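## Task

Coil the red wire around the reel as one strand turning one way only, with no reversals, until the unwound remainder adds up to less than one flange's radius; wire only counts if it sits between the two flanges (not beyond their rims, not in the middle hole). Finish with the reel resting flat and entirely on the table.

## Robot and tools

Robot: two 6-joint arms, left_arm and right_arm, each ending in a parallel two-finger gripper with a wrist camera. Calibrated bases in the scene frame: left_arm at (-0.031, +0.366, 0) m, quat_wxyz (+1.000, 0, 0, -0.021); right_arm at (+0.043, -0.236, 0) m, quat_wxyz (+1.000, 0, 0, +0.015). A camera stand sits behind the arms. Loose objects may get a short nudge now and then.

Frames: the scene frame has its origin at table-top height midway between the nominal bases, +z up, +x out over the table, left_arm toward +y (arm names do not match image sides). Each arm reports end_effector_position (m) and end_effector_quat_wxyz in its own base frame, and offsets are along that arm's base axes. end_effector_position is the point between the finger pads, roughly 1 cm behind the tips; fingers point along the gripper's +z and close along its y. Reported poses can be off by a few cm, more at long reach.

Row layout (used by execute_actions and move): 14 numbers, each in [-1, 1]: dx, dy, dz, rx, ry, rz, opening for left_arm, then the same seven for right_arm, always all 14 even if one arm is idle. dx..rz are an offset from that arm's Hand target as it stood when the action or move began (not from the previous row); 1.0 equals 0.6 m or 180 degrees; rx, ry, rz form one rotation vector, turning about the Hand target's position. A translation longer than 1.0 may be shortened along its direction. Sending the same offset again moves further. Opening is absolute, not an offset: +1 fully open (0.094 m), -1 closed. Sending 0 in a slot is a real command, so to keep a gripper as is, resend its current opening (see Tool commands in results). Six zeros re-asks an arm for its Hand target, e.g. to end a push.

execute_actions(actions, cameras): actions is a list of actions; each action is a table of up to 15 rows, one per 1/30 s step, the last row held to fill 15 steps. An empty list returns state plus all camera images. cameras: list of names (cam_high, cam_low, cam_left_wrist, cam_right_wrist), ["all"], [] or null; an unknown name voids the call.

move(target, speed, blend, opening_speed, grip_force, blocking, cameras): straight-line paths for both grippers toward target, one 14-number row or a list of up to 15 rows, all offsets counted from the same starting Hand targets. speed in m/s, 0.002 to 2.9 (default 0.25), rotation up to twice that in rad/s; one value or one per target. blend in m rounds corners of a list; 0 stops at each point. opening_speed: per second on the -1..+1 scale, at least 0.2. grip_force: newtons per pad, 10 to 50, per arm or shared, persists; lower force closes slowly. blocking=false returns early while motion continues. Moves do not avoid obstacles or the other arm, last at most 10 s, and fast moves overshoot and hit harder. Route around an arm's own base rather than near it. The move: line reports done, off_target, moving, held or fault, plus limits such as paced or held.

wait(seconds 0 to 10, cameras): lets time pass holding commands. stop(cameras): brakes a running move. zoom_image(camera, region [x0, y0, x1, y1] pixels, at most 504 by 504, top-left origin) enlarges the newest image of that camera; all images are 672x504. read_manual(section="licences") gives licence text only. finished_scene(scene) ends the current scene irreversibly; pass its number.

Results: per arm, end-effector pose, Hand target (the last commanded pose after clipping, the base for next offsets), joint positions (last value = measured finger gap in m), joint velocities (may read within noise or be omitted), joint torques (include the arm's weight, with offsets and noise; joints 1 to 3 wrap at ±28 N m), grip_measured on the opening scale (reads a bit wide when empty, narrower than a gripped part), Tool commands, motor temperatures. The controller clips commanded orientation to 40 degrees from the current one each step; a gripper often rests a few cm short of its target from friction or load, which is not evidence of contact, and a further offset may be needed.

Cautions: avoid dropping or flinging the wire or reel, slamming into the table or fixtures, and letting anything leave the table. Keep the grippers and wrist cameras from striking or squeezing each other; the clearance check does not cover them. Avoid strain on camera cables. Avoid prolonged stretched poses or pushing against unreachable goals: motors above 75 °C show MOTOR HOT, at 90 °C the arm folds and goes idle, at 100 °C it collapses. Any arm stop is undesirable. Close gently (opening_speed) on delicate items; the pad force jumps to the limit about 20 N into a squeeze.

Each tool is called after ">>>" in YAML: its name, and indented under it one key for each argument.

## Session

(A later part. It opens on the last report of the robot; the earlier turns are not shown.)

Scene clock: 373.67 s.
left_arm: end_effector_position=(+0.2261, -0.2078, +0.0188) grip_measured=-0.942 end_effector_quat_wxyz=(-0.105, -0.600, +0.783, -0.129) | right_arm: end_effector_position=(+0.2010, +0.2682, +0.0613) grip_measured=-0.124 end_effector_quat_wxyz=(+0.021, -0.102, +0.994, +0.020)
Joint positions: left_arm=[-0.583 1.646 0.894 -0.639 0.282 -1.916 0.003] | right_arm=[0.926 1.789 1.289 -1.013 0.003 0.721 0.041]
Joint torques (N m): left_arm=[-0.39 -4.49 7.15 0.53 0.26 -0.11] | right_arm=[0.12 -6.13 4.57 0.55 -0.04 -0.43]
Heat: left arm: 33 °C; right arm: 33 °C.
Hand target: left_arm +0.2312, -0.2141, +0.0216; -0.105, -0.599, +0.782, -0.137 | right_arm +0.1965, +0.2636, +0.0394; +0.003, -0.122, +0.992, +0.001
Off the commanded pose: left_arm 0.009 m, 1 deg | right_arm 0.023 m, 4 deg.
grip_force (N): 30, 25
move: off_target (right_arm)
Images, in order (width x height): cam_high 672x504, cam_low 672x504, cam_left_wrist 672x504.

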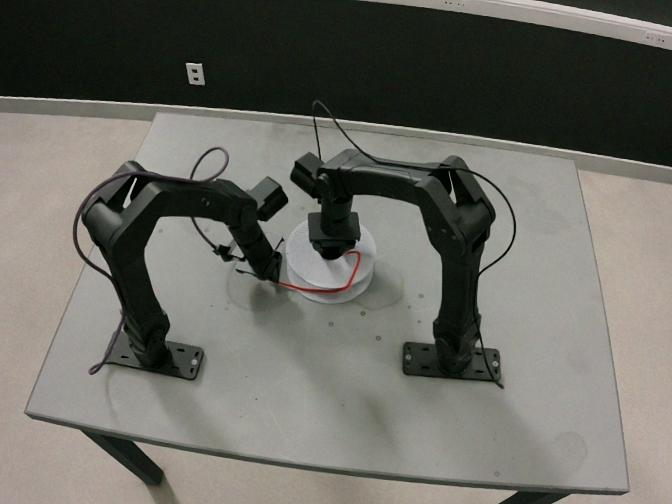

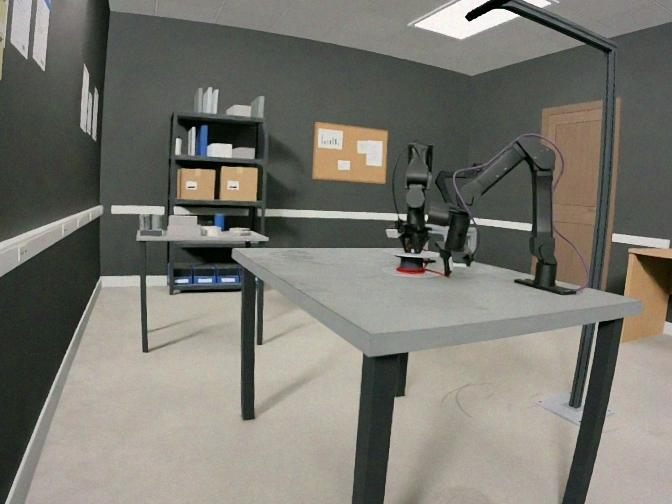

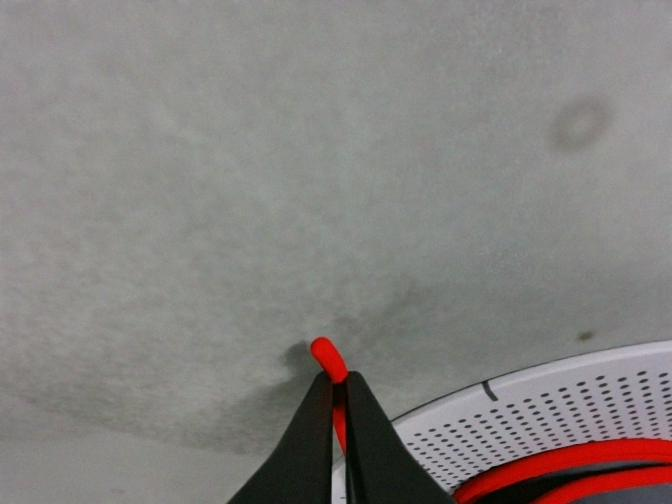

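>>> move:
  target: [0,0,0,0,0,0,-0.6,0,0,0,0,0,0,-0.1]

>>> move:
  target:
    - [0,0.03,0.12,0,0,0,-0.6,0,0,0,0,0,0,-0.1]
    - [0.05,0.15,0.25,0,0,0,-0.6,0,0,0,0,0,0,-0.1]
  speed: 0.15
  cameras: ["cam_left_wrist","cam_low","cam_high"]

>>> zoom_image:
  camera: "cam_high"
  region: [220, 180, 420, 330]

>>> zoom_image:
  camera: "cam_low"
  region: [370, 220, 500, 320]

Scene clock: 375.80 s.
left_arm: end_effector_position=(+0.2260, -0.2081, +0.0189) grip_measured=-0.602 end_effector_quat_wxyz=(-0.105, -0.600, +0.783, -0.129) | right_arm: end_effector_position=(+0.2011, +0.2683, +0.0614) grip_measured=-0.124 end_effector_quat_wxyz=(+0.021, -0.102, +0.994, +0.020)
Joint positions: left_arm=[-0.583 1.646 0.894 -0.639 0.283 -1.916 0.019] | right_arm=[0.926 1.789 1.289 -1.013 0.003 0.721 0.041]
Joint torques (N m): left_arm=[-0.39 -4.49 7.12 0.55 0.22 -0.07] | right_arm=[0.12 -6.16 4.63 0.54 -0.04 -0.41]
Heat: left arm: 33 °C; right arm: 33 °C.
Hand target: left_arm +0.2311, -0.2141, +0.0216; -0.105, -0.599, +0.782, -0.137 | right_arm +0.1966, +0.2636, +0.0394; +0.003, -0.122, +0.993, +0.001
Off the commanded pose: left_arm 0.008 m, 1 deg | right_arm 0.023 m, 4 deg.
grip_force (N): 30, 25
move: off_target (right_arm)

Scene clock: 378.53 s.
left_arm: end_effector_position=(+0.2595, -0.1240, +0.1669) grip_measured=-0.602 end_effector_quat_wxyz=(-0.103, -0.601, +0.781, -0.135) | right_arm: end_effector_position=(+0.2011, +0.2683, +0.0614) grip_measured=-0.124 end_effector_quat_wxyz=(+0.021, -0.102, +0.994, +0.020)
Joint positions: left_arm=[-0.244 1.533 1.389 -1.34 0.332 -1.57 0.019] | right_arm=[0.926 1.789 1.289 -1.013 0.003 0.721 0.041]
Joint torques (N m): left_arm=[0.39 -4.1 8.29 0.08 0.27 0.04] | right_arm=[0.13 -6.15 4.62 0.55 -0.01 -0.43]
Heat: left arm: 33 °C; right arm: 33 °C.
Hand target: left_arm +0.2612, -0.1241, +0.1717; -0.105, -0.599, +0.782, -0.138 | right_arm +0.1966, +0.2636, +0.0394; +0.003, -0.122, +0.993, +0.001
Off the commanded pose: left_arm 0.005 m, 0 deg | right_arm 0.023 m, 4 deg.
grip_force (N): 30, 25
move: off_target (right_arm)
Images, in order (width x height): cam_high 672x504, cam_low 672x504, cam_left_wrist 672x504.

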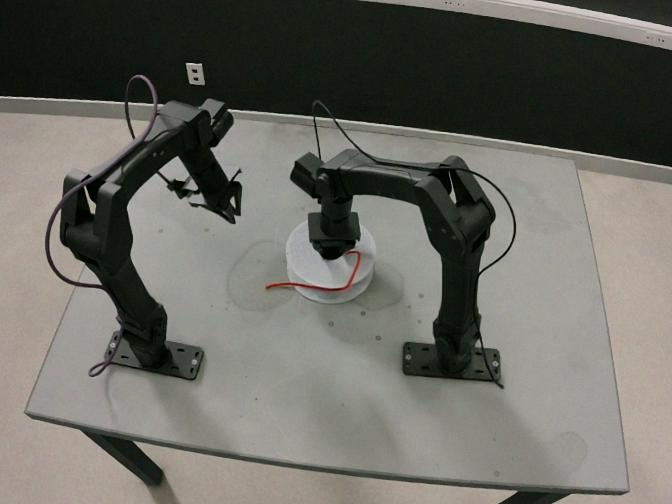

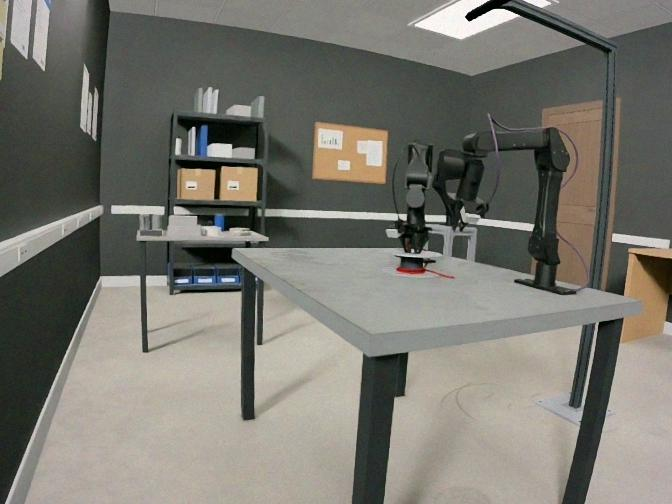

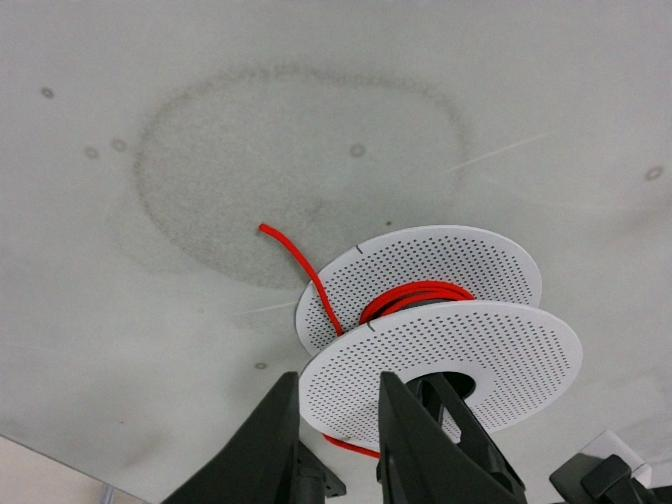

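Scaled by 2.520 from the camera's 672x504 image, which has a finer 960x720 frame.

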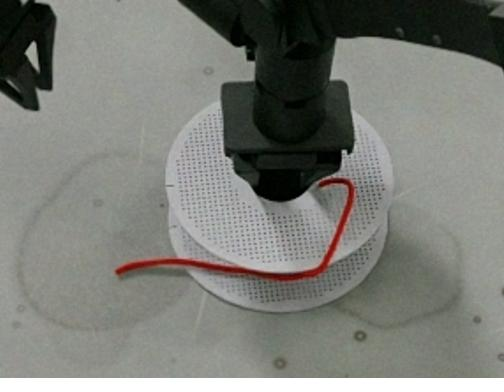

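Scaled by 3.877 from the camera's 672x504 image, which has a finer 960x720 frame.

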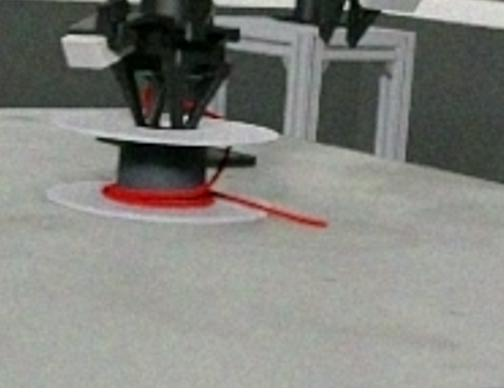

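>>> move:
  target: [-0.05,-0.12,-0.13,0,0,0,-0.6,0,0,0,0,0,0,-0.1]
  speed: 0.15
  cameras: ["cam_left_wrist"]

Scene clock: 382.53 s.
left_arm: end_effector_position=(+0.2314, -0.1958, +0.0937) grip_measured=-0.602 end_effector_quat_wxyz=(-0.110, -0.599, +0.782, -0.135) | right_arm: end_effector_position=(+0.2011, +0.2683, +0.0614) grip_measured=-0.124 end_effector_quat_wxyz=(+0.021, -0.102, +0.994, +0.020)
Joint positions: left_arm=[-0.525 1.533 1.092 -0.959 0.306 -1.858 0.019] | right_arm=[0.926 1.789 1.289 -1.013 0.003 0.721 0.041]
Joint torques (N m): left_arm=[-0.49 -5.29 5.29 0.52 0.1 -0.07] | right_arm=[0.08 -6.13 4.59 0.56 -0.04 -0.43]
Heat: left arm: 33 °C; right arm: 33 °C.
Hand target: left_arm +0.2311, -0.1961, +0.0937; -0.105, -0.599, +0.782, -0.138 | right_arm +0.1966, +0.2636, +0.0394; +0.003, -0.122, +0.993, +0.001
Off the commanded pose: left_arm 0.000 m, 1 deg | right_arm 0.023 m, 4 deg.
grip_force (N): 30, 25
move: off_target (right_arm)
Images, in order (width x height): cam_left_wrist 672x504.

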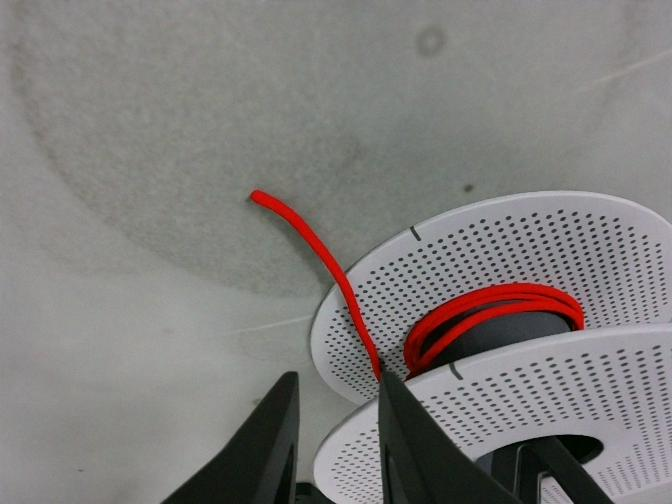

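>>> move:
  target: [0,0,0,0,0,0,-0.6,0.009,0.01,0.018,0,0,0,-0.95]
  opening_speed: 0.4
  speed: 0.1

>>> move:
  target:
    - [0,0,0,0,0,0,-0.6,0,0,0.1,0,0,0,-0.95]
    - [0,0,0,0,0,0,-0.6,0,0,0.1,0,0,-0.33,-0.95]
  cameras: ["cam_left_wrist","cam_right_wrist"]

Scene clock: 389.43 s.
left_arm: end_effector_position=(+0.2315, -0.1958, +0.0937) grip_measured=-0.602 end_effector_quat_wxyz=(-0.110, -0.599, +0.782, -0.135) | right_arm: end_effector_position=(+0.2010, +0.2681, +0.0523) grip_measured=-0.948 end_effector_quat_wxyz=(+0.007, -0.118, +0.993, +0.005)
Joint positions: left_arm=[-0.525 1.533 1.092 -0.958 0.306 -1.859 0.019] | right_arm=[0.926 1.834 1.31 -1.029 0.003 0.689 0.002]
Joint torques (N m): left_arm=[-0.49 -5.27 5.29 0.53 0.09 -0.08] | right_arm=[-0.06 -8.51 8.44 0.16 -0.03 -0.1]
Heat: left arm: 33 °C; right arm: 33 °C.
Hand target: left_arm +0.2311, -0.1961, +0.0937; -0.105, -0.599, +0.782, -0.138 | right_arm +0.2019, +0.2696, +0.0502; +0.003, -0.122, +0.992, +0.001
Off the commanded pose: left_arm 0.000 m, 1 deg | right_arm 0.003 m, 1 deg.
grip_force (N): 30, 25
move: done

Scene clock: 393.37 s.
left_arm: end_effector_position=(+0.2315, -0.1958, +0.0937) grip_measured=-0.602 end_effector_quat_wxyz=(-0.110, -0.599, +0.782, -0.135) | right_arm: end_effector_position=(+0.2009, +0.2680, +0.0989) grip_measured=-0.948 end_effector_quat_wxyz=(-0.001, +0.382, +0.924, -0.009)
Joint positions: left_arm=[-0.525 1.533 1.092 -0.958 0.306 -1.859 0.019] | right_arm=[0.926 1.834 1.498 -1.253 0.003 1.71 0.002]
Joint torques (N m): left_arm=[-0.51 -5.29 5.27 0.53 0.09 -0.07] | right_arm=[0.13 -11.54 9.47 -0.03 0.01 0.09]
Heat: left arm: 33 °C; right arm: 33 °C.
Hand target: left_arm +0.2311, -0.1961, +0.0937; -0.105, -0.599, +0.782, -0.138 | right_arm +0.2019, +0.2696, +0.1102; +0.003, +0.386, +0.923, +0.000
Off the commanded pose: left_arm 0.000 m, 1 deg | right_arm 0.011 m, 1 deg.
grip_force (N): 30, 25
move: off_target (right_arm)
Images, in order (width x height): cam_left_wrist 672x504, cam_right_wrist 672x504.

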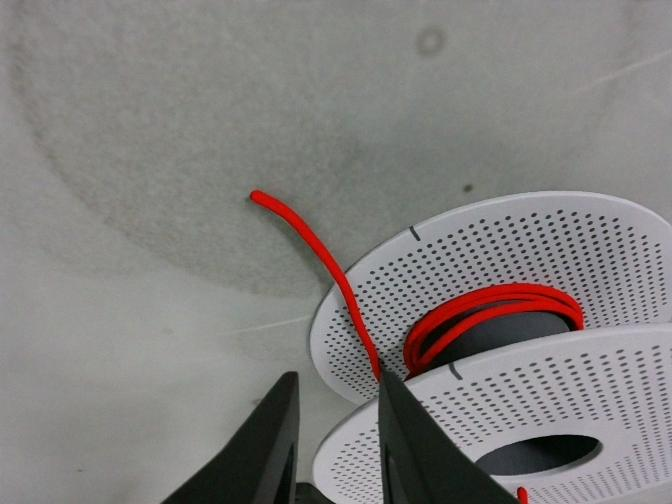

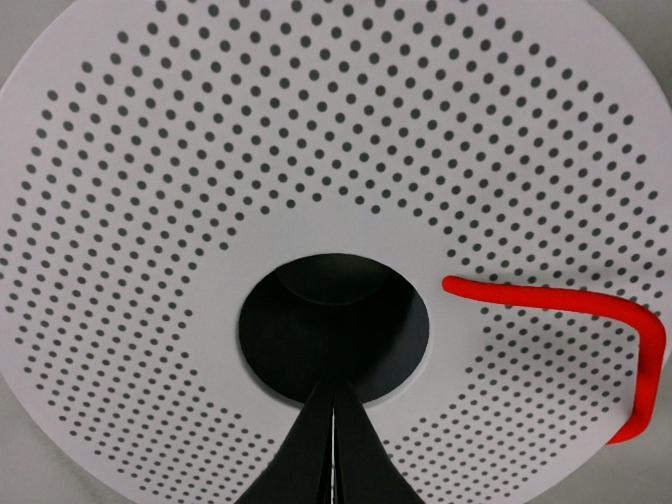

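>>> move:
  target: [-0.0283,-0.005,-0.13,0,0,0,-0.6,0,-0.001,-0.117,0,0,0,-0.95]
  speed: 0.1
  cameras: ["cam_left_wrist"]

>>> move:
  target: [0,0,0,0,0,0,-0.6,0,0,0,0,0,0,-0.1]
  opening_speed: 0.3

Scene clock: 396.60 s.
left_arm: end_effector_position=(+0.2147, -0.1984, +0.0185) grip_measured=-0.602 end_effector_quat_wxyz=(-0.108, -0.598, +0.782, -0.139) | right_arm: end_effector_position=(+0.2036, +0.2716, +0.0481) grip_measured=-0.948 end_effector_quat_wxyz=(+0.004, +0.382, +0.924, +0.010)
Joint positions: left_arm=[-0.568 1.58 0.817 -0.613 0.298 -1.904 0.019] | right_arm=[0.926 1.851 1.314 -1.013 0.003 1.71 0.002]
Joint torques (N m): left_arm=[-0.65 -4.18 4.97 0.57 0.09 -0.07] | right_arm=[0.06 -8.8 6.01 0.33 0.01 0.1]
Heat: left arm: 33 °C; right arm: 34 °C.
Hand target: left_arm +0.2141, -0.1991, +0.0157; -0.105, -0.599, +0.782, -0.137 | right_arm +0.2019, +0.2690, +0.0400; +0.003, +0.385, +0.923, -0.001
Off the commanded pose: left_arm 0.003 m, 0 deg | right_arm 0.009 m, 1 deg.
grip_force (N): 30, 25
move: done
Images, in order (width x height): cam_left_wrist 672x504.

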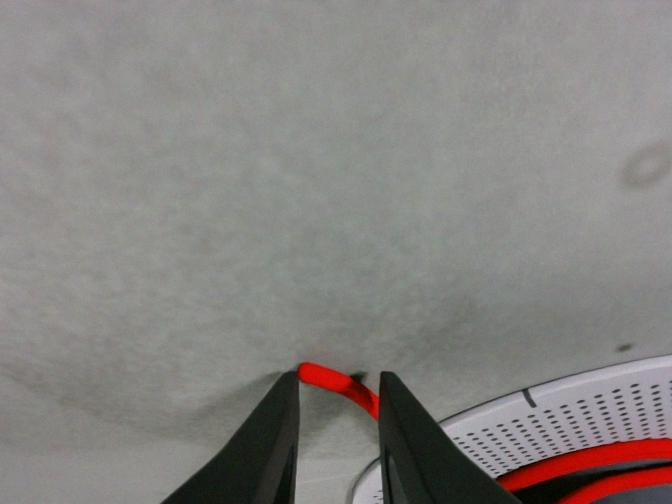

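Scene clock: 399.63 s.
left_arm: end_effector_position=(+0.2148, -0.1985, +0.0185) grip_measured=-0.602 end_effector_quat_wxyz=(-0.108, -0.599, +0.781, -0.140) | right_arm: end_effector_position=(+0.2034, +0.2713, +0.0578) grip_measured=-0.188 end_effector_quat_wxyz=(+0.006, +0.385, +0.923, +0.017)
Joint positions: left_arm=[-0.568 1.58 0.817 -0.612 0.298 -1.904 0.019] | right_arm=[0.926 1.826 1.322 -1.03 0.003 1.717 0.038]
Joint torques (N m): left_arm=[-0.62 -4.18 4.97 0.59 0.09 -0.08] | right_arm=[0.02 -6.89 5.38 0.53 0.01 0.01]
Heat: left arm: 33 °C; right arm: 34 °C.
Hand target: left_arm +0.2141, -0.1991, +0.0157; -0.105, -0.599, +0.782, -0.137 | right_arm +0.2020, +0.2691, +0.0400; +0.003, +0.386, +0.923, +0.000
Off the commanded pose: left_arm 0.003 m, 0 deg | right_arm 0.018 m, 2 deg.
grip_force (N): 30, 25
move: off_target (right_arm)

>>> move:
  target: [0.007,-0.008,-0.006,0,0,0,-0.6,0,0,0,0,0,0,-0.1]
  speed: 0.05

>>> move:
  target: [0,0,0,0,0,0,-0.95,0,0,0,0,0,0,-0.1]
  cameras: ["cam_left_wrist","cam_high"]

>>> zoom_image:
  camera: "cam_high"
  region: [220, 180, 420, 330]

Scene clock: 401.63 s.
left_arm: end_effector_position=(+0.2139, -0.1995, +0.0148) grip_measured=-0.602 end_effector_quat_wxyz=(-0.110, -0.600, +0.780, -0.135) | right_arm: end_effector_position=(+0.2034, +0.2713, +0.0578) grip_measured=-0.188 end_effector_quat_wxyz=(+0.006, +0.385, +0.923, +0.017)
Joint positions: left_arm=[-0.572 1.595 0.817 -0.605 0.298 -1.911 0.019] | right_arm=[0.926 1.826 1.322 -1.03 0.003 1.717 0.038]
Joint torques (N m): left_arm=[-0.84 -3.23 6.23 0.7 0.07 -0.06] | right_arm=[0.02 -6.87 5.44 0.53 0 0.03]
Heat: left arm: 32 °C; right arm: 33 °C.
Hand target: left_arm +0.2183, -0.2039, +0.0121; -0.105, -0.599, +0.782, -0.138 | right_arm +0.2020, +0.2691, +0.0400; +0.003, +0.386, +0.923, +0.000
Off the commanded pose: left_arm 0.007 m, 1 deg | right_arm 0.018 m, 2 deg.
grip_force (N): 30, 25
move: off_target (right_arm)

Scene clock: 402.87 s.
left_arm: end_effector_position=(+0.2147, -0.1983, +0.0145) grip_measured=-0.941 end_effector_quat_wxyz=(-0.107, -0.602, +0.780, -0.133) | right_arm: end_effector_position=(+0.2034, +0.2713, +0.0578) grip_measured=-0.188 end_effector_quat_wxyz=(+0.006, +0.385, +0.923, +0.017)
Joint positions: left_arm=[-0.572 1.596 0.819 -0.609 0.29 -1.913 0.003] | right_arm=[0.926 1.826 1.322 -1.03 0.003 1.717 0.038]
Joint torques (N m): left_arm=[-0.83 -3.32 6 0.73 0.16 -0.05] | right_arm=[0.09 -6.89 5.33 0.53 -0.01 0]
Heat: left arm: 33 °C; right arm: 33 °C.
Hand target: left_arm +0.2182, -0.2039, +0.0120; -0.105, -0.599, +0.782, -0.137 | right_arm +0.2020, +0.2691, +0.0400; +0.003, +0.386, +0.923, +0.000
Off the commanded pose: left_arm 0.007 m, 1 deg | right_arm 0.018 m, 2 deg.
grip_force (N): 30, 25
move: off_target (right_arm)
Images, in order (width x height): cam_high 672x504, cam_left_wrist 672x504.

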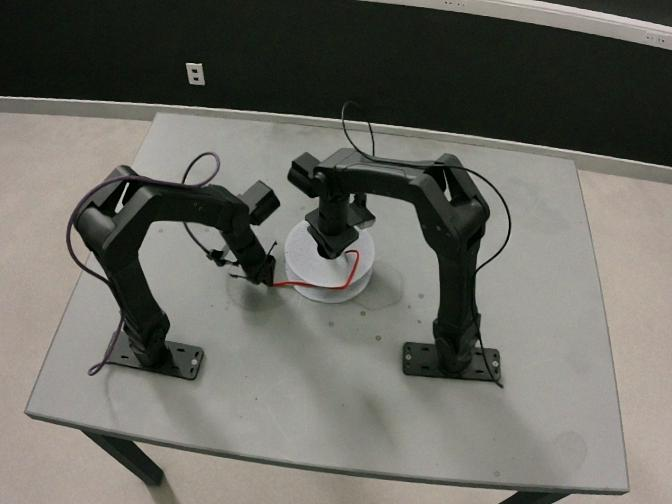

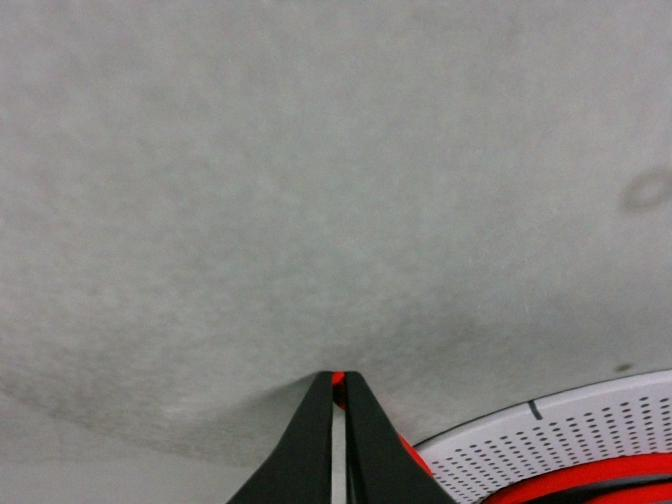

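Scaled by 2.520 from the camera's 672x504 image, which has a finer 960x720 frame.

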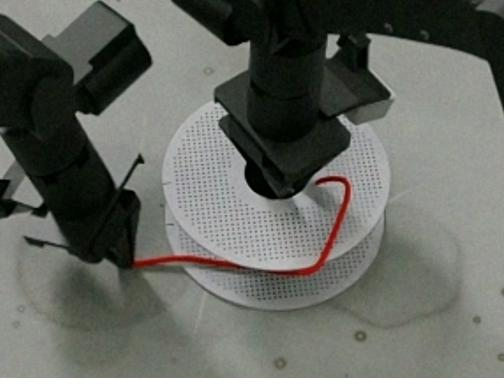

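>>> move:
  target: [0.0,-0.069,0.008,0,0,0,-0.95,0,0,0,0,0,0.31,-0.1]
  cameras: ["cam_left_wrist","cam_low","cam_high"]
  speed: 0.12

>>> zoom_image:
  camera: "cam_high"
  region: [220, 180, 420, 330]

>>> zoom_image:
  camera: "cam_low"
  region: [370, 220, 500, 320]

Scene clock: 409.07 s.
left_arm: end_effector_position=(+0.2136, -0.2073, +0.0159) grip_measured=-0.941 end_effector_quat_wxyz=(-0.069, -0.619, +0.777, -0.089) | right_arm: end_effector_position=(+0.2069, +0.2760, +0.0628) grip_measured=-0.117 end_effector_quat_wxyz=(+0.023, -0.070, +0.997, +0.025)
Joint positions: left_arm=[-0.668 1.644 0.905 -0.688 0.174 -2.027 0.003] | right_arm=[0.926 1.814 1.325 -1.014 0.003 0.786 0.042]
Joint torques (N m): left_arm=[-2.66 -3.04 7.28 1.35 1.15 -0.07] | right_arm=[-0.17 -6.32 4.78 0.49 -0.05 -0.51]
Heat: left arm: 33 °C; right arm: 33 °C.
Hand target: left_arm +0.2183, -0.2453, +0.0168; -0.105, -0.599, +0.782, -0.137 | right_arm +0.2020, +0.2690, +0.0401; +0.003, -0.091, +0.996, +0.001
Off the commanded pose: left_arm 0.038 m, 7 deg | right_arm 0.024 m, 4 deg.
grip_force (N): 30, 25
move: off_target (left_arm, right_arm)
Images, in order (width x height): cam_high 672x504, cam_low 672x504, cam_left_wrist 672x504.

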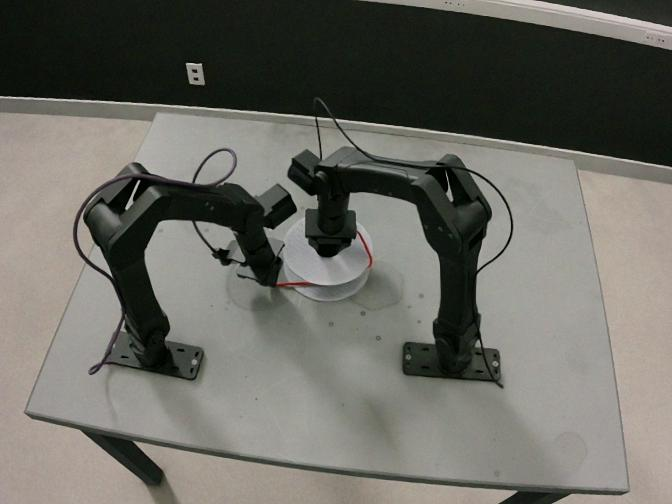

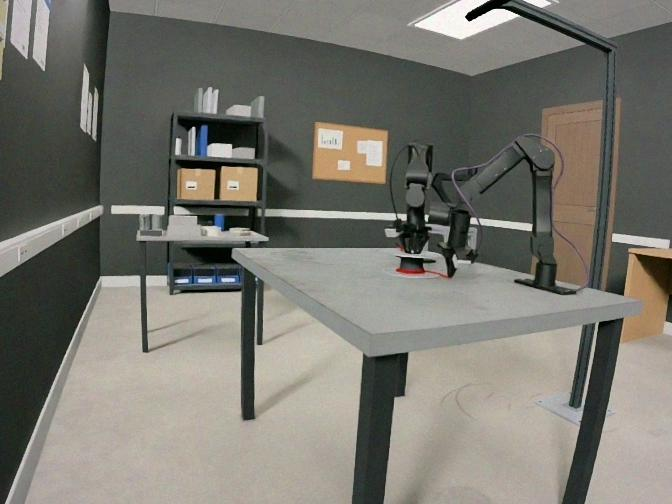

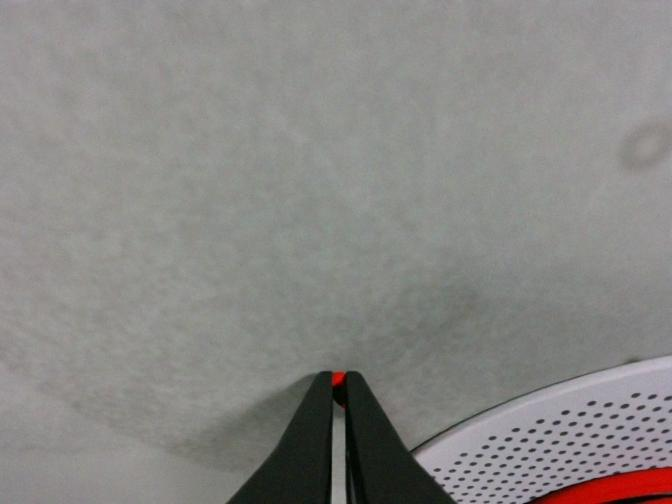

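Scaled by 2.520 from the camera's 672x504 image, which has a finer 960x720 frame.

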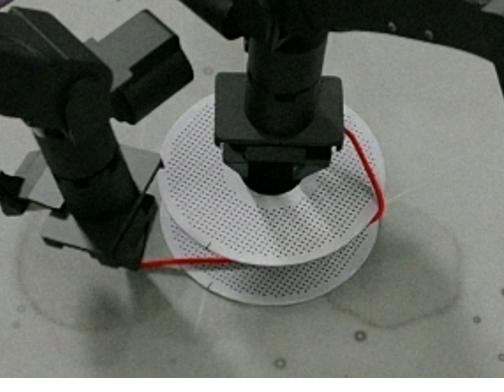

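Scaled by 3.877 from the camera's 672x504 image, which has a finer 960x720 frame.

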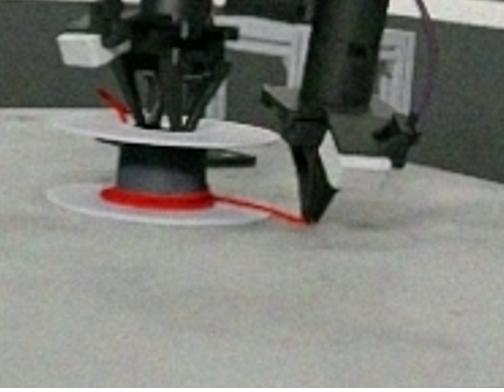

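>>> move:
  target: [-0.004,0.058,0.004,0,0,0,-0.95,0,0,0,0,0,0,-0.1]
  speed: 0.1

>>> move:
  target: [0,0,0,0,0,0,-0.6,0,0,0,0,0,0,-0.1]

>>> move:
  target:
    - [0,0.03,0.15,0,0,0,-0.6,0,0,0,0,0,0,-0.1]
    - [0.05,0.1,0.25,0,0,0,-0.6,0,0,0,0,0,0,-0.1]
  speed: 0.15
  cameras: ["cam_left_wrist","cam_low","cam_high"]

>>> zoom_image:
  camera: "cam_high"
  region: [220, 180, 420, 330]

>>> zoom_image:
  camera: "cam_low"
  region: [370, 220, 500, 320]

Scene clock: 416.97 s.
left_arm: end_effector_position=(+0.2148, -0.2045, +0.0157) grip_measured=-0.941 end_effector_quat_wxyz=(-0.098, -0.607, +0.780, -0.117) | right_arm: end_effector_position=(+0.2069, +0.2760, +0.0628) grip_measured=-0.117 end_effector_quat_wxyz=(+0.023, -0.070, +0.997, +0.025)
Joint positions: left_arm=[-0.61 1.62 0.86 -0.64 0.256 -1.953 0.003] | right_arm=[0.926 1.814 1.325 -1.014 0.003 0.786 0.042]
Joint torques (N m): left_arm=[0.14 -6.01 4.33 0.75 0.47 0.1] | right_arm=[-0.13 -6.28 4.74 0.49 -0.05 -0.49]
Heat: left arm: 33 °C; right arm: 32 °C.
Hand target: left_arm +0.2159, -0.2105, +0.0193; -0.105, -0.599, +0.782, -0.137 | right_arm +0.2020, +0.2690, +0.0401; +0.003, -0.091, +0.996, +0.001
Off the commanded pose: left_arm 0.007 m, 3 deg | right_arm 0.024 m, 4 deg.
grip_force (N): 30, 25
move: off_target (left_arm, right_arm)

Scene clock: 417.60 s.
left_arm: end_effector_position=(+0.2152, -0.2095, +0.0164) grip_measured=-0.602 end_effector_quat_wxyz=(-0.106, -0.603, +0.780, -0.128) | right_arm: end_effector_position=(+0.2069, +0.2760, +0.0628) grip_measured=-0.117 end_effector_quat_wxyz=(+0.023, -0.070, +0.997, +0.025)
Joint positions: left_arm=[-0.61 1.62 0.855 -0.618 0.279 -1.952 0.019] | right_arm=[0.926 1.814 1.325 -1.014 0.003 0.786 0.042]
Joint torques (N m): left_arm=[0.16 -6.01 4.72 0.57 0.21 0.07] | right_arm=[-0.17 -6.31 4.78 0.47 -0.04 -0.5]
Heat: left arm: 32 °C; right arm: 32 °C.
Hand target: left_arm +0.2159, -0.2104, +0.0193; -0.105, -0.599, +0.782, -0.137 | right_arm +0.2020, +0.2690, +0.0401; +0.003, -0.091, +0.996, +0.001
Off the commanded pose: left_arm 0.003 m, 1 deg | right_arm 0.024 m, 4 deg.
grip_force (N): 30, 25
move: off_target (right_arm)

Scene clock: 420.23 s.
left_arm: end_effector_position=(+0.2445, -0.1506, +0.1642) grip_measured=-0.602 end_effector_quat_wxyz=(-0.103, -0.600, +0.781, -0.136) | right_arm: end_effector_position=(+0.2069, +0.2760, +0.0628) grip_measured=-0.117 end_effector_quat_wxyz=(+0.023, -0.070, +0.997, +0.025)
Joint positions: left_arm=[-0.357 1.496 1.343 -1.292 0.32 -1.688 0.019] | right_arm=[0.926 1.814 1.325 -1.014 0.003 0.786 0.042]
Joint torques (N m): left_arm=[0.47 -3.96 8.32 0.17 0.25 0.04] | right_arm=[-0.25 -6.35 4.82 0.46 -0.07 -0.49]
Heat: left arm: 33 °C; right arm: 32 °C.
Hand target: left_arm +0.2460, -0.1505, +0.1693; -0.105, -0.599, +0.782, -0.137 | right_arm +0.2020, +0.2690, +0.0401; +0.003, -0.091, +0.996, +0.001
Off the commanded pose: left_arm 0.005 m, 0 deg | right_arm 0.024 m, 4 deg.
grip_force (N): 30, 25
move: off_target (right_arm)
Images, in order (width x height): cam_high 672x504, cam_low 672x504, cam_left_wrist 672x504.

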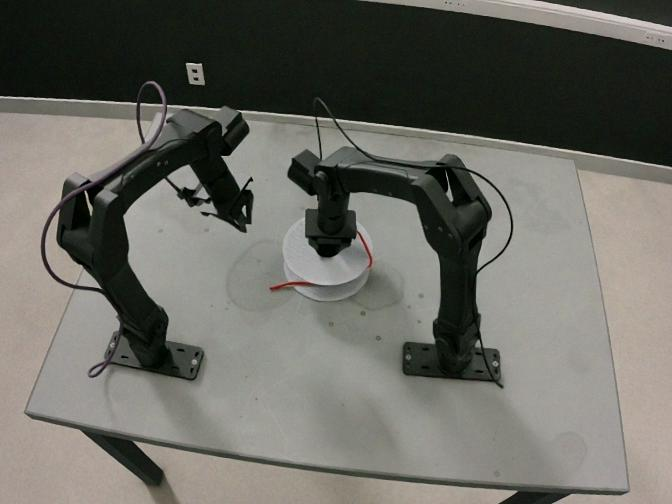

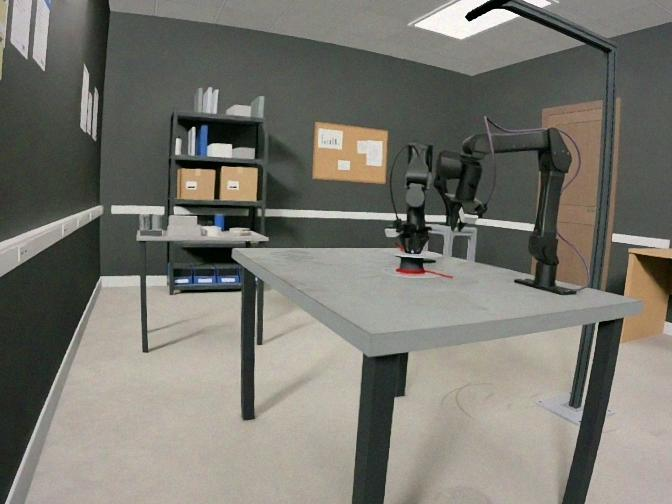

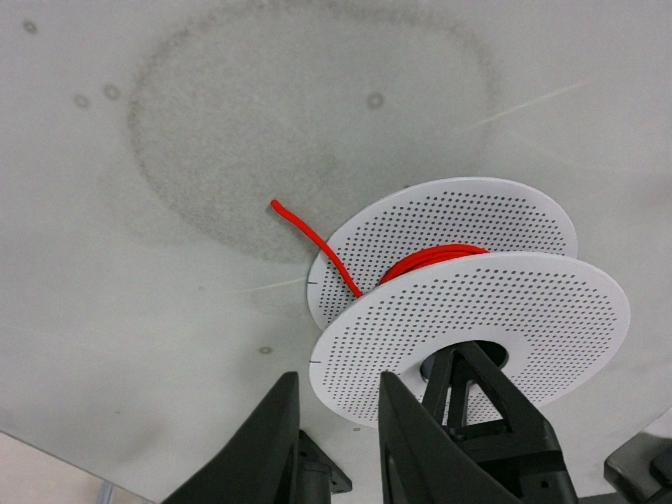

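Scaled by 2.520 from the camera's 672x504 image, which has a finer 960x720 frame.

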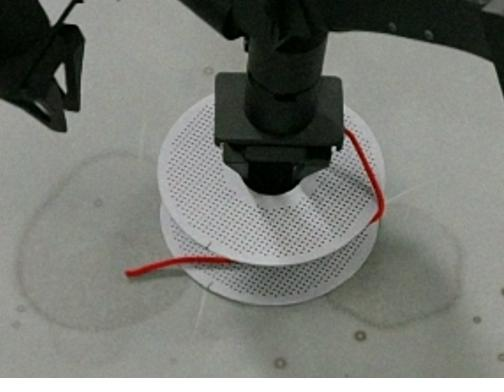

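Scaled by 3.877 from the camera's 672x504 image, which has a finer 960x720 frame.

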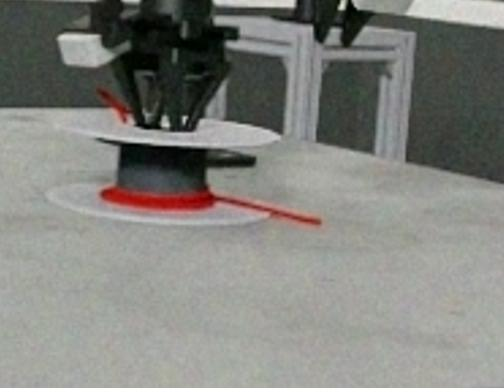

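>>> move:
  target: [0,0,0,0,0,0,-0.6,0,-0.008,0,0,0,0.4,-0.1]
  speed: 0.2

>>> move:
  target: [0,0,0,0,0,0,-0.6,0,0,0,0,0,0.45,-0.1]
  speed: 0.2
  cameras: ["cam_left_wrist","cam_low","cam_high"]

>>> zoom_image:
  camera: "cam_high"
  region: [220, 180, 420, 330]

Scene clock: 426.80 s.
left_arm: end_effector_position=(+0.2443, -0.1505, +0.1642) grip_measured=-0.602 end_effector_quat_wxyz=(-0.104, -0.600, +0.781, -0.135) | right_arm: end_effector_position=(+0.2092, +0.2806, +0.0641) grip_measured=-0.110 end_effector_quat_wxyz=(+0.042, -0.645, +0.763, +0.019)
Joint positions: left_arm=[-0.357 1.496 1.343 -1.293 0.32 -1.687 0.019] | right_arm=[0.917 1.811 1.325 -0.994 -0.02 -0.486 0.042]
Joint torques (N m): left_arm=[0.49 -3.95 8.31 0.16 0.25 0.07] | right_arm=[-0.53 -7.08 3.67 0.32 0.09 -0.48]
Heat: left arm: 33 °C; right arm: 32 °C.
Hand target: left_arm +0.2459, -0.1504, +0.1692; -0.105, -0.599, +0.782, -0.137 | right_arm +0.2020, +0.2642, +0.0401; +0.002, -0.659, +0.752, +0.002
Off the commanded pose: left_arm 0.005 m, 0 deg | right_arm 0.030 m, 5 deg.
grip_force (N): 30, 25
move: off_target (right_arm)

Scene clock: 431.10 s.
left_arm: end_effector_position=(+0.2443, -0.1505, +0.1642) grip_measured=-0.602 end_effector_quat_wxyz=(-0.104, -0.600, +0.781, -0.135) | right_arm: end_effector_position=(+0.2087, +0.2800, +0.0642) grip_measured=-0.109 end_effector_quat_wxyz=(-0.044, +0.986, -0.159, +0.012)
Joint positions: left_arm=[-0.357 1.496 1.343 -1.293 0.32 -1.687 0.019] | right_arm=[0.917 1.81 1.325 -0.997 -0.02 -1.904 0.042]
Joint torques (N m): left_arm=[0.47 -3.95 8.29 0.16 0.25 0.07] | right_arm=[-0.57 -6.53 4.44 0.24 0.1 -0.44]
Heat: left arm: 33 °C; right arm: 32 °C.
Hand target: left_arm +0.2459, -0.1504, +0.1692; -0.105, -0.599, +0.782, -0.137 | right_arm +0.2020, +0.2642, +0.0401; +0.000, +0.990, -0.144, -0.003
Off the commanded pose: left_arm 0.005 m, 0 deg | right_arm 0.030 m, 6 deg.
grip_force (N): 30, 25
move: off_target (right_arm)
Images, in order (width x height): cam_high 672x504, cam_low 672x504, cam_left_wrist 672x504.

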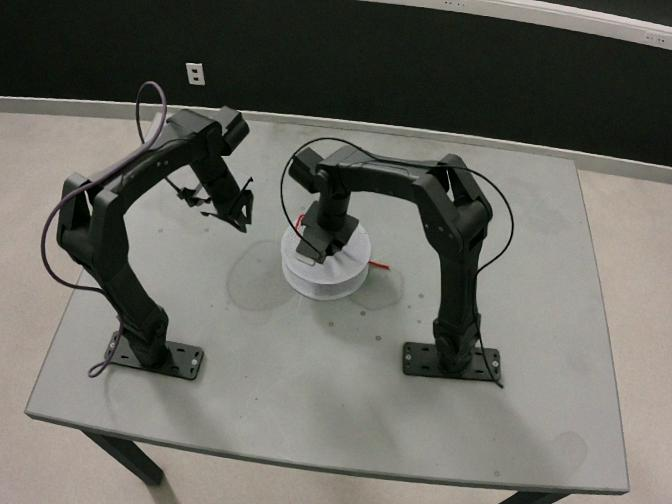

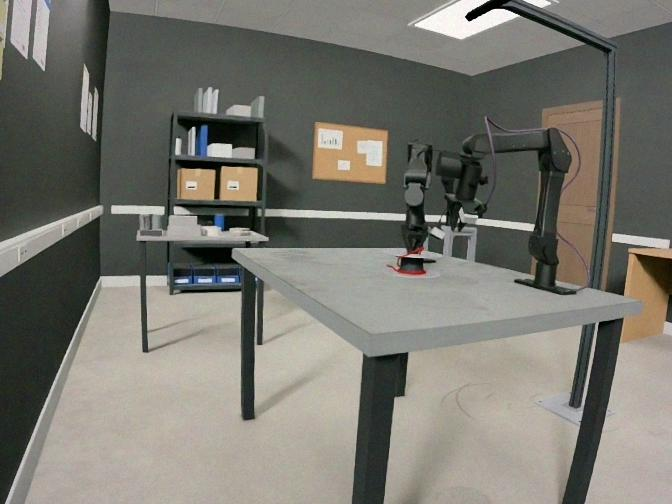

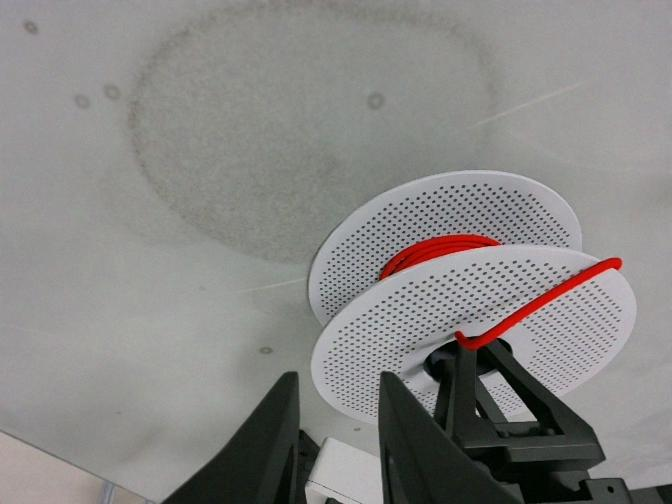

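Scaled by 2.520 from the camera's 672x504 image, which has a finer 960x720 frame.

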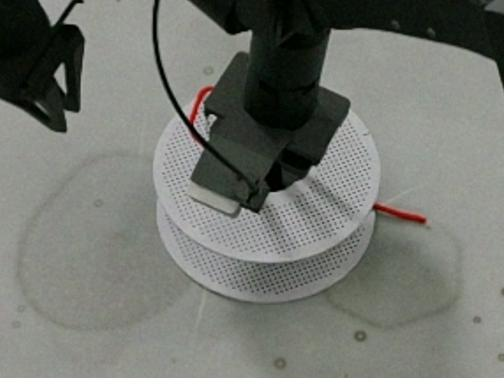

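>>> move:
  target: [0,0,0,0,0,0,-0.6,0.011,0.027,0.018,0,0,0,-0.95]
  opening_speed: 0.4
  speed: 0.1

>>> move:
  target:
    - [0,0,0,0,0,0,-0.6,0,0,0.2,0,0,0,-0.95]
    - [0,0,0,0,0,0,-0.6,0,-0.2,0.2,0,0,-0.36,-0.95]
    - [0,0,0,0,0,0,-0.6,0,-0.2,0.2,0,0,-0.72,-0.95]
  cameras: ["cam_left_wrist","cam_right_wrist","cam_high"]

>>> zoom_image:
  camera: "cam_high"
  region: [220, 180, 420, 330]

Scene clock: 436.13 s.
left_arm: end_effector_position=(+0.2443, -0.1505, +0.1642) grip_measured=-0.602 end_effector_quat_wxyz=(-0.104, -0.600, +0.781, -0.135) | right_arm: end_effector_position=(+0.2098, +0.2791, +0.0532) grip_measured=-0.948 end_effector_quat_wxyz=(-0.010, +0.989, -0.150, -0.001)
Joint positions: left_arm=[-0.357 1.496 1.343 -1.293 0.32 -1.687 0.019] | right_arm=[0.917 1.886 1.381 -1.05 -0.012 -1.923 0.002]
Joint torques (N m): left_arm=[0.49 -3.95 8.32 0.17 0.25 0.07] | right_arm=[0.81 -8.83 8.7 0.09 0.05 -0.05]
Heat: left arm: 33 °C; right arm: 32 °C.
Hand target: left_arm +0.2459, -0.1504, +0.1692; -0.105, -0.599, +0.782, -0.137 | right_arm +0.2086, +0.2804, +0.0508; +0.000, +0.990, -0.144, -0.003
Off the commanded pose: left_arm 0.005 m, 0 deg | right_arm 0.003 m, 1 deg.
grip_force (N): 30, 25
move: done

Scene clock: 443.20 s.
left_arm: end_effector_position=(+0.2443, -0.1505, +0.1642) grip_measured=-0.602 end_effector_quat_wxyz=(-0.104, -0.600, +0.781, -0.135) | right_arm: end_effector_position=(+0.2087, +0.1631, +0.1683) grip_measured=-0.948 end_effector_quat_wxyz=(-0.011, -0.296, +0.955, +0.002)
Joint positions: left_arm=[-0.357 1.496 1.343 -1.293 0.32 -1.687 0.019] | right_arm=[0.652 1.572 1.475 -1.493 -0.011 0.05 0.002]
Joint torques (N m): left_arm=[0.49 -3.93 8.31 0.17 0.25 0.07] | right_arm=[-0.25 -9.85 5.56 0.32 0.06 0.09]
Heat: left arm: 33 °C; right arm: 33 °C.
Hand target: left_arm +0.2459, -0.1504, +0.1692; -0.105, -0.599, +0.782, -0.137 | right_arm +0.2086, +0.1604, +0.1708; +0.002, -0.291, +0.957, +0.002
Off the commanded pose: left_arm 0.005 m, 0 deg | right_arm 0.004 m, 2 deg.
grip_force (N): 30, 25
move: done
Images, in order (width x height): cam_high 672x504, cam_left_wrist 672x504, cam_right_wrist 672x504.

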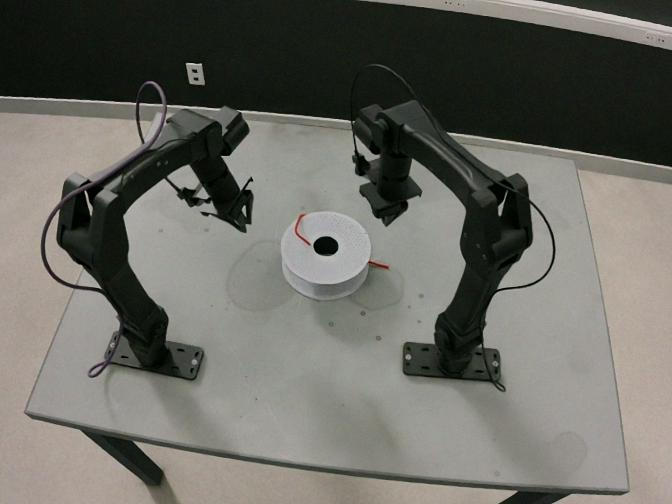

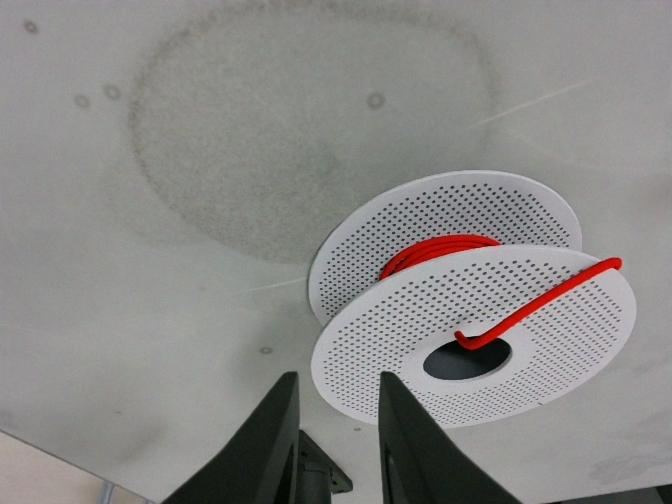

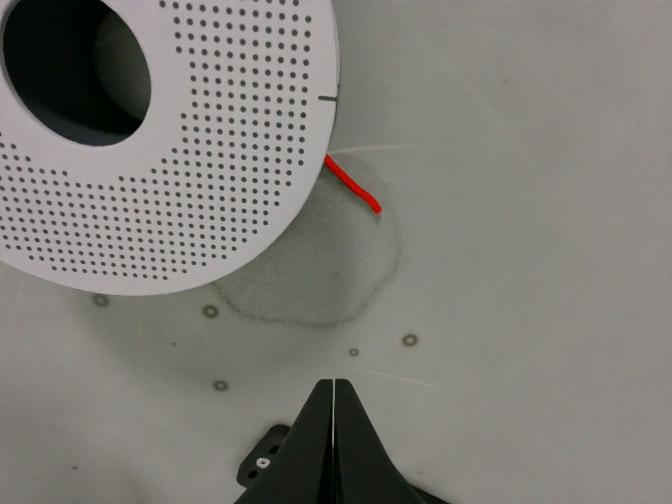

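Scaled by 2.520 from the camera's 672x504 image, which has a finer 960x720 frame.

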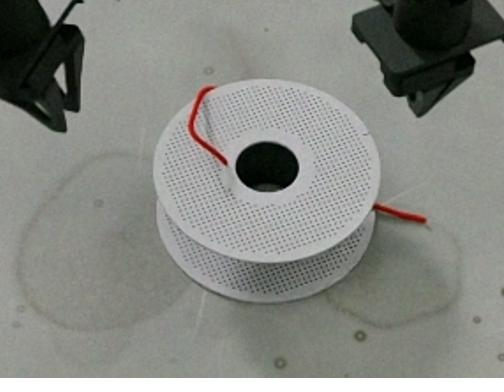

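>>> zoom_image:
  camera: "cam_left_wrist"
  region: [380, 220, 660, 430]

>>> execute_actions:
  actions: []

>>> zoom_image:
  camera: "cam_low"
  region: [370, 220, 500, 320]

Scaled by 1.800 from the camera's 672x504 image, which has a finer 960x720 frame.

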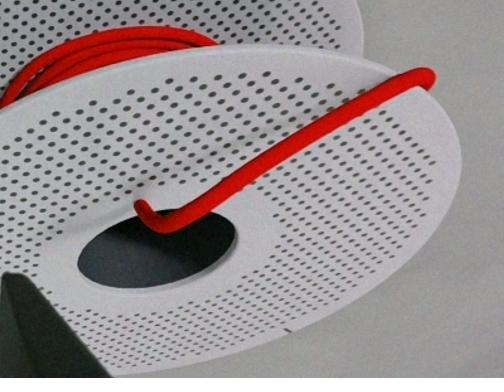

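Scene clock: 445.07 s.
left_arm: end_effector_position=(+0.2443, -0.1505, +0.1642) grip_measured=-0.602 end_effector_quat_wxyz=(-0.104, -0.600, +0.781, -0.135) | right_arm: end_effector_position=(+0.2087, +0.1631, +0.1683) grip_measured=-0.948 end_effector_quat_wxyz=(-0.011, -0.296, +0.955, +0.002)
Joint positions: left_arm=[-0.357 1.496 1.343 -1.293 0.32 -1.687 0.019] | right_arm=[0.652 1.572 1.475 -1.493 -0.011 0.051 0.002]
Joint velocities: within noise
Joint torques (N m): left_arm=[0.46 -3.95 8.32 0.17 0.26 0.06] | right_arm=[-0.13 -9.8 5.49 0.33 0.08 0.09]
Motor temperatures (°C): left_arm=[28 31 33 25 23 24 24] | right_arm=[23 33 27 28 22 24 24]
Heat: left arm: 33 °C; right arm: 33 °C.
Hand target: left_arm +0.2459, -0.1504, +0.1692; -0.105, -0.599, +0.782, -0.137 | right_arm +0.2085, +0.1604, +0.1708; +0.002, -0.291, +0.957, +0.002
Tool commands: left_gripper/opening=-0.6 right_gripper/opening=-0.95
Off the commanded pose: left_arm 0.005 m, 0 deg | right_arm 0.004 m, 2 deg.
grip_force (N): 30, 25

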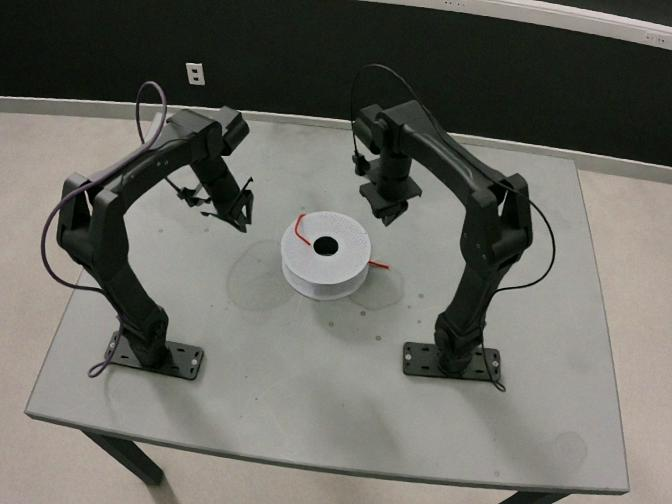

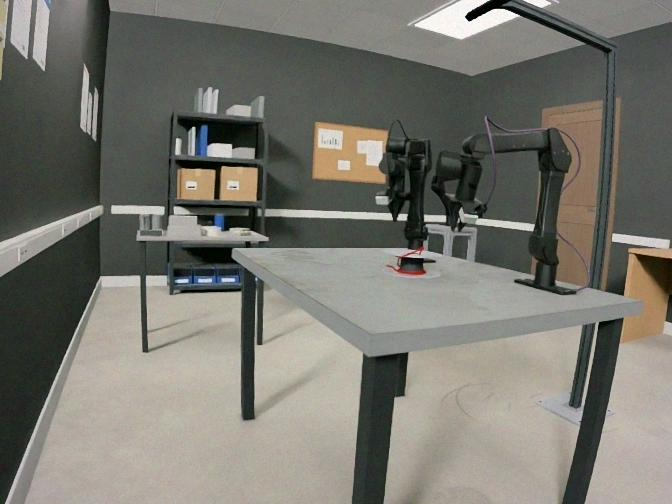

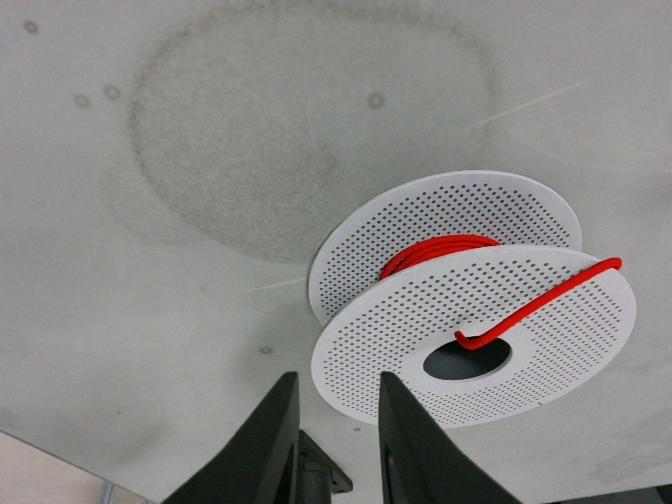

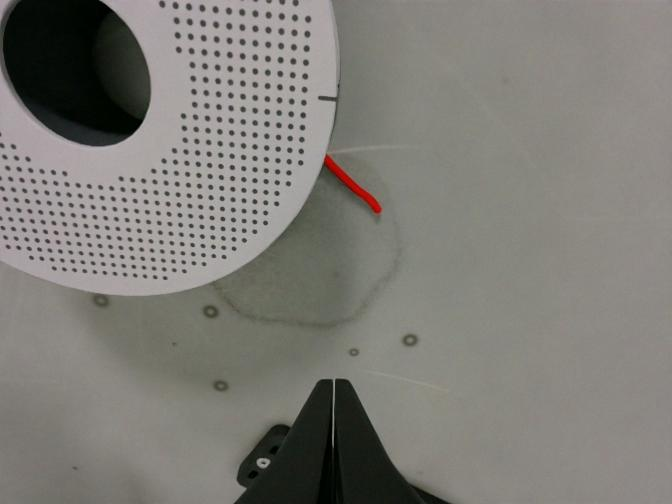

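Scaled by 3.877 from the camera's 672x504 image, which has a finer 960x720 frame.

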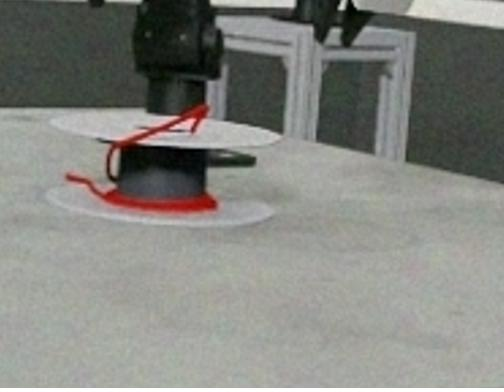

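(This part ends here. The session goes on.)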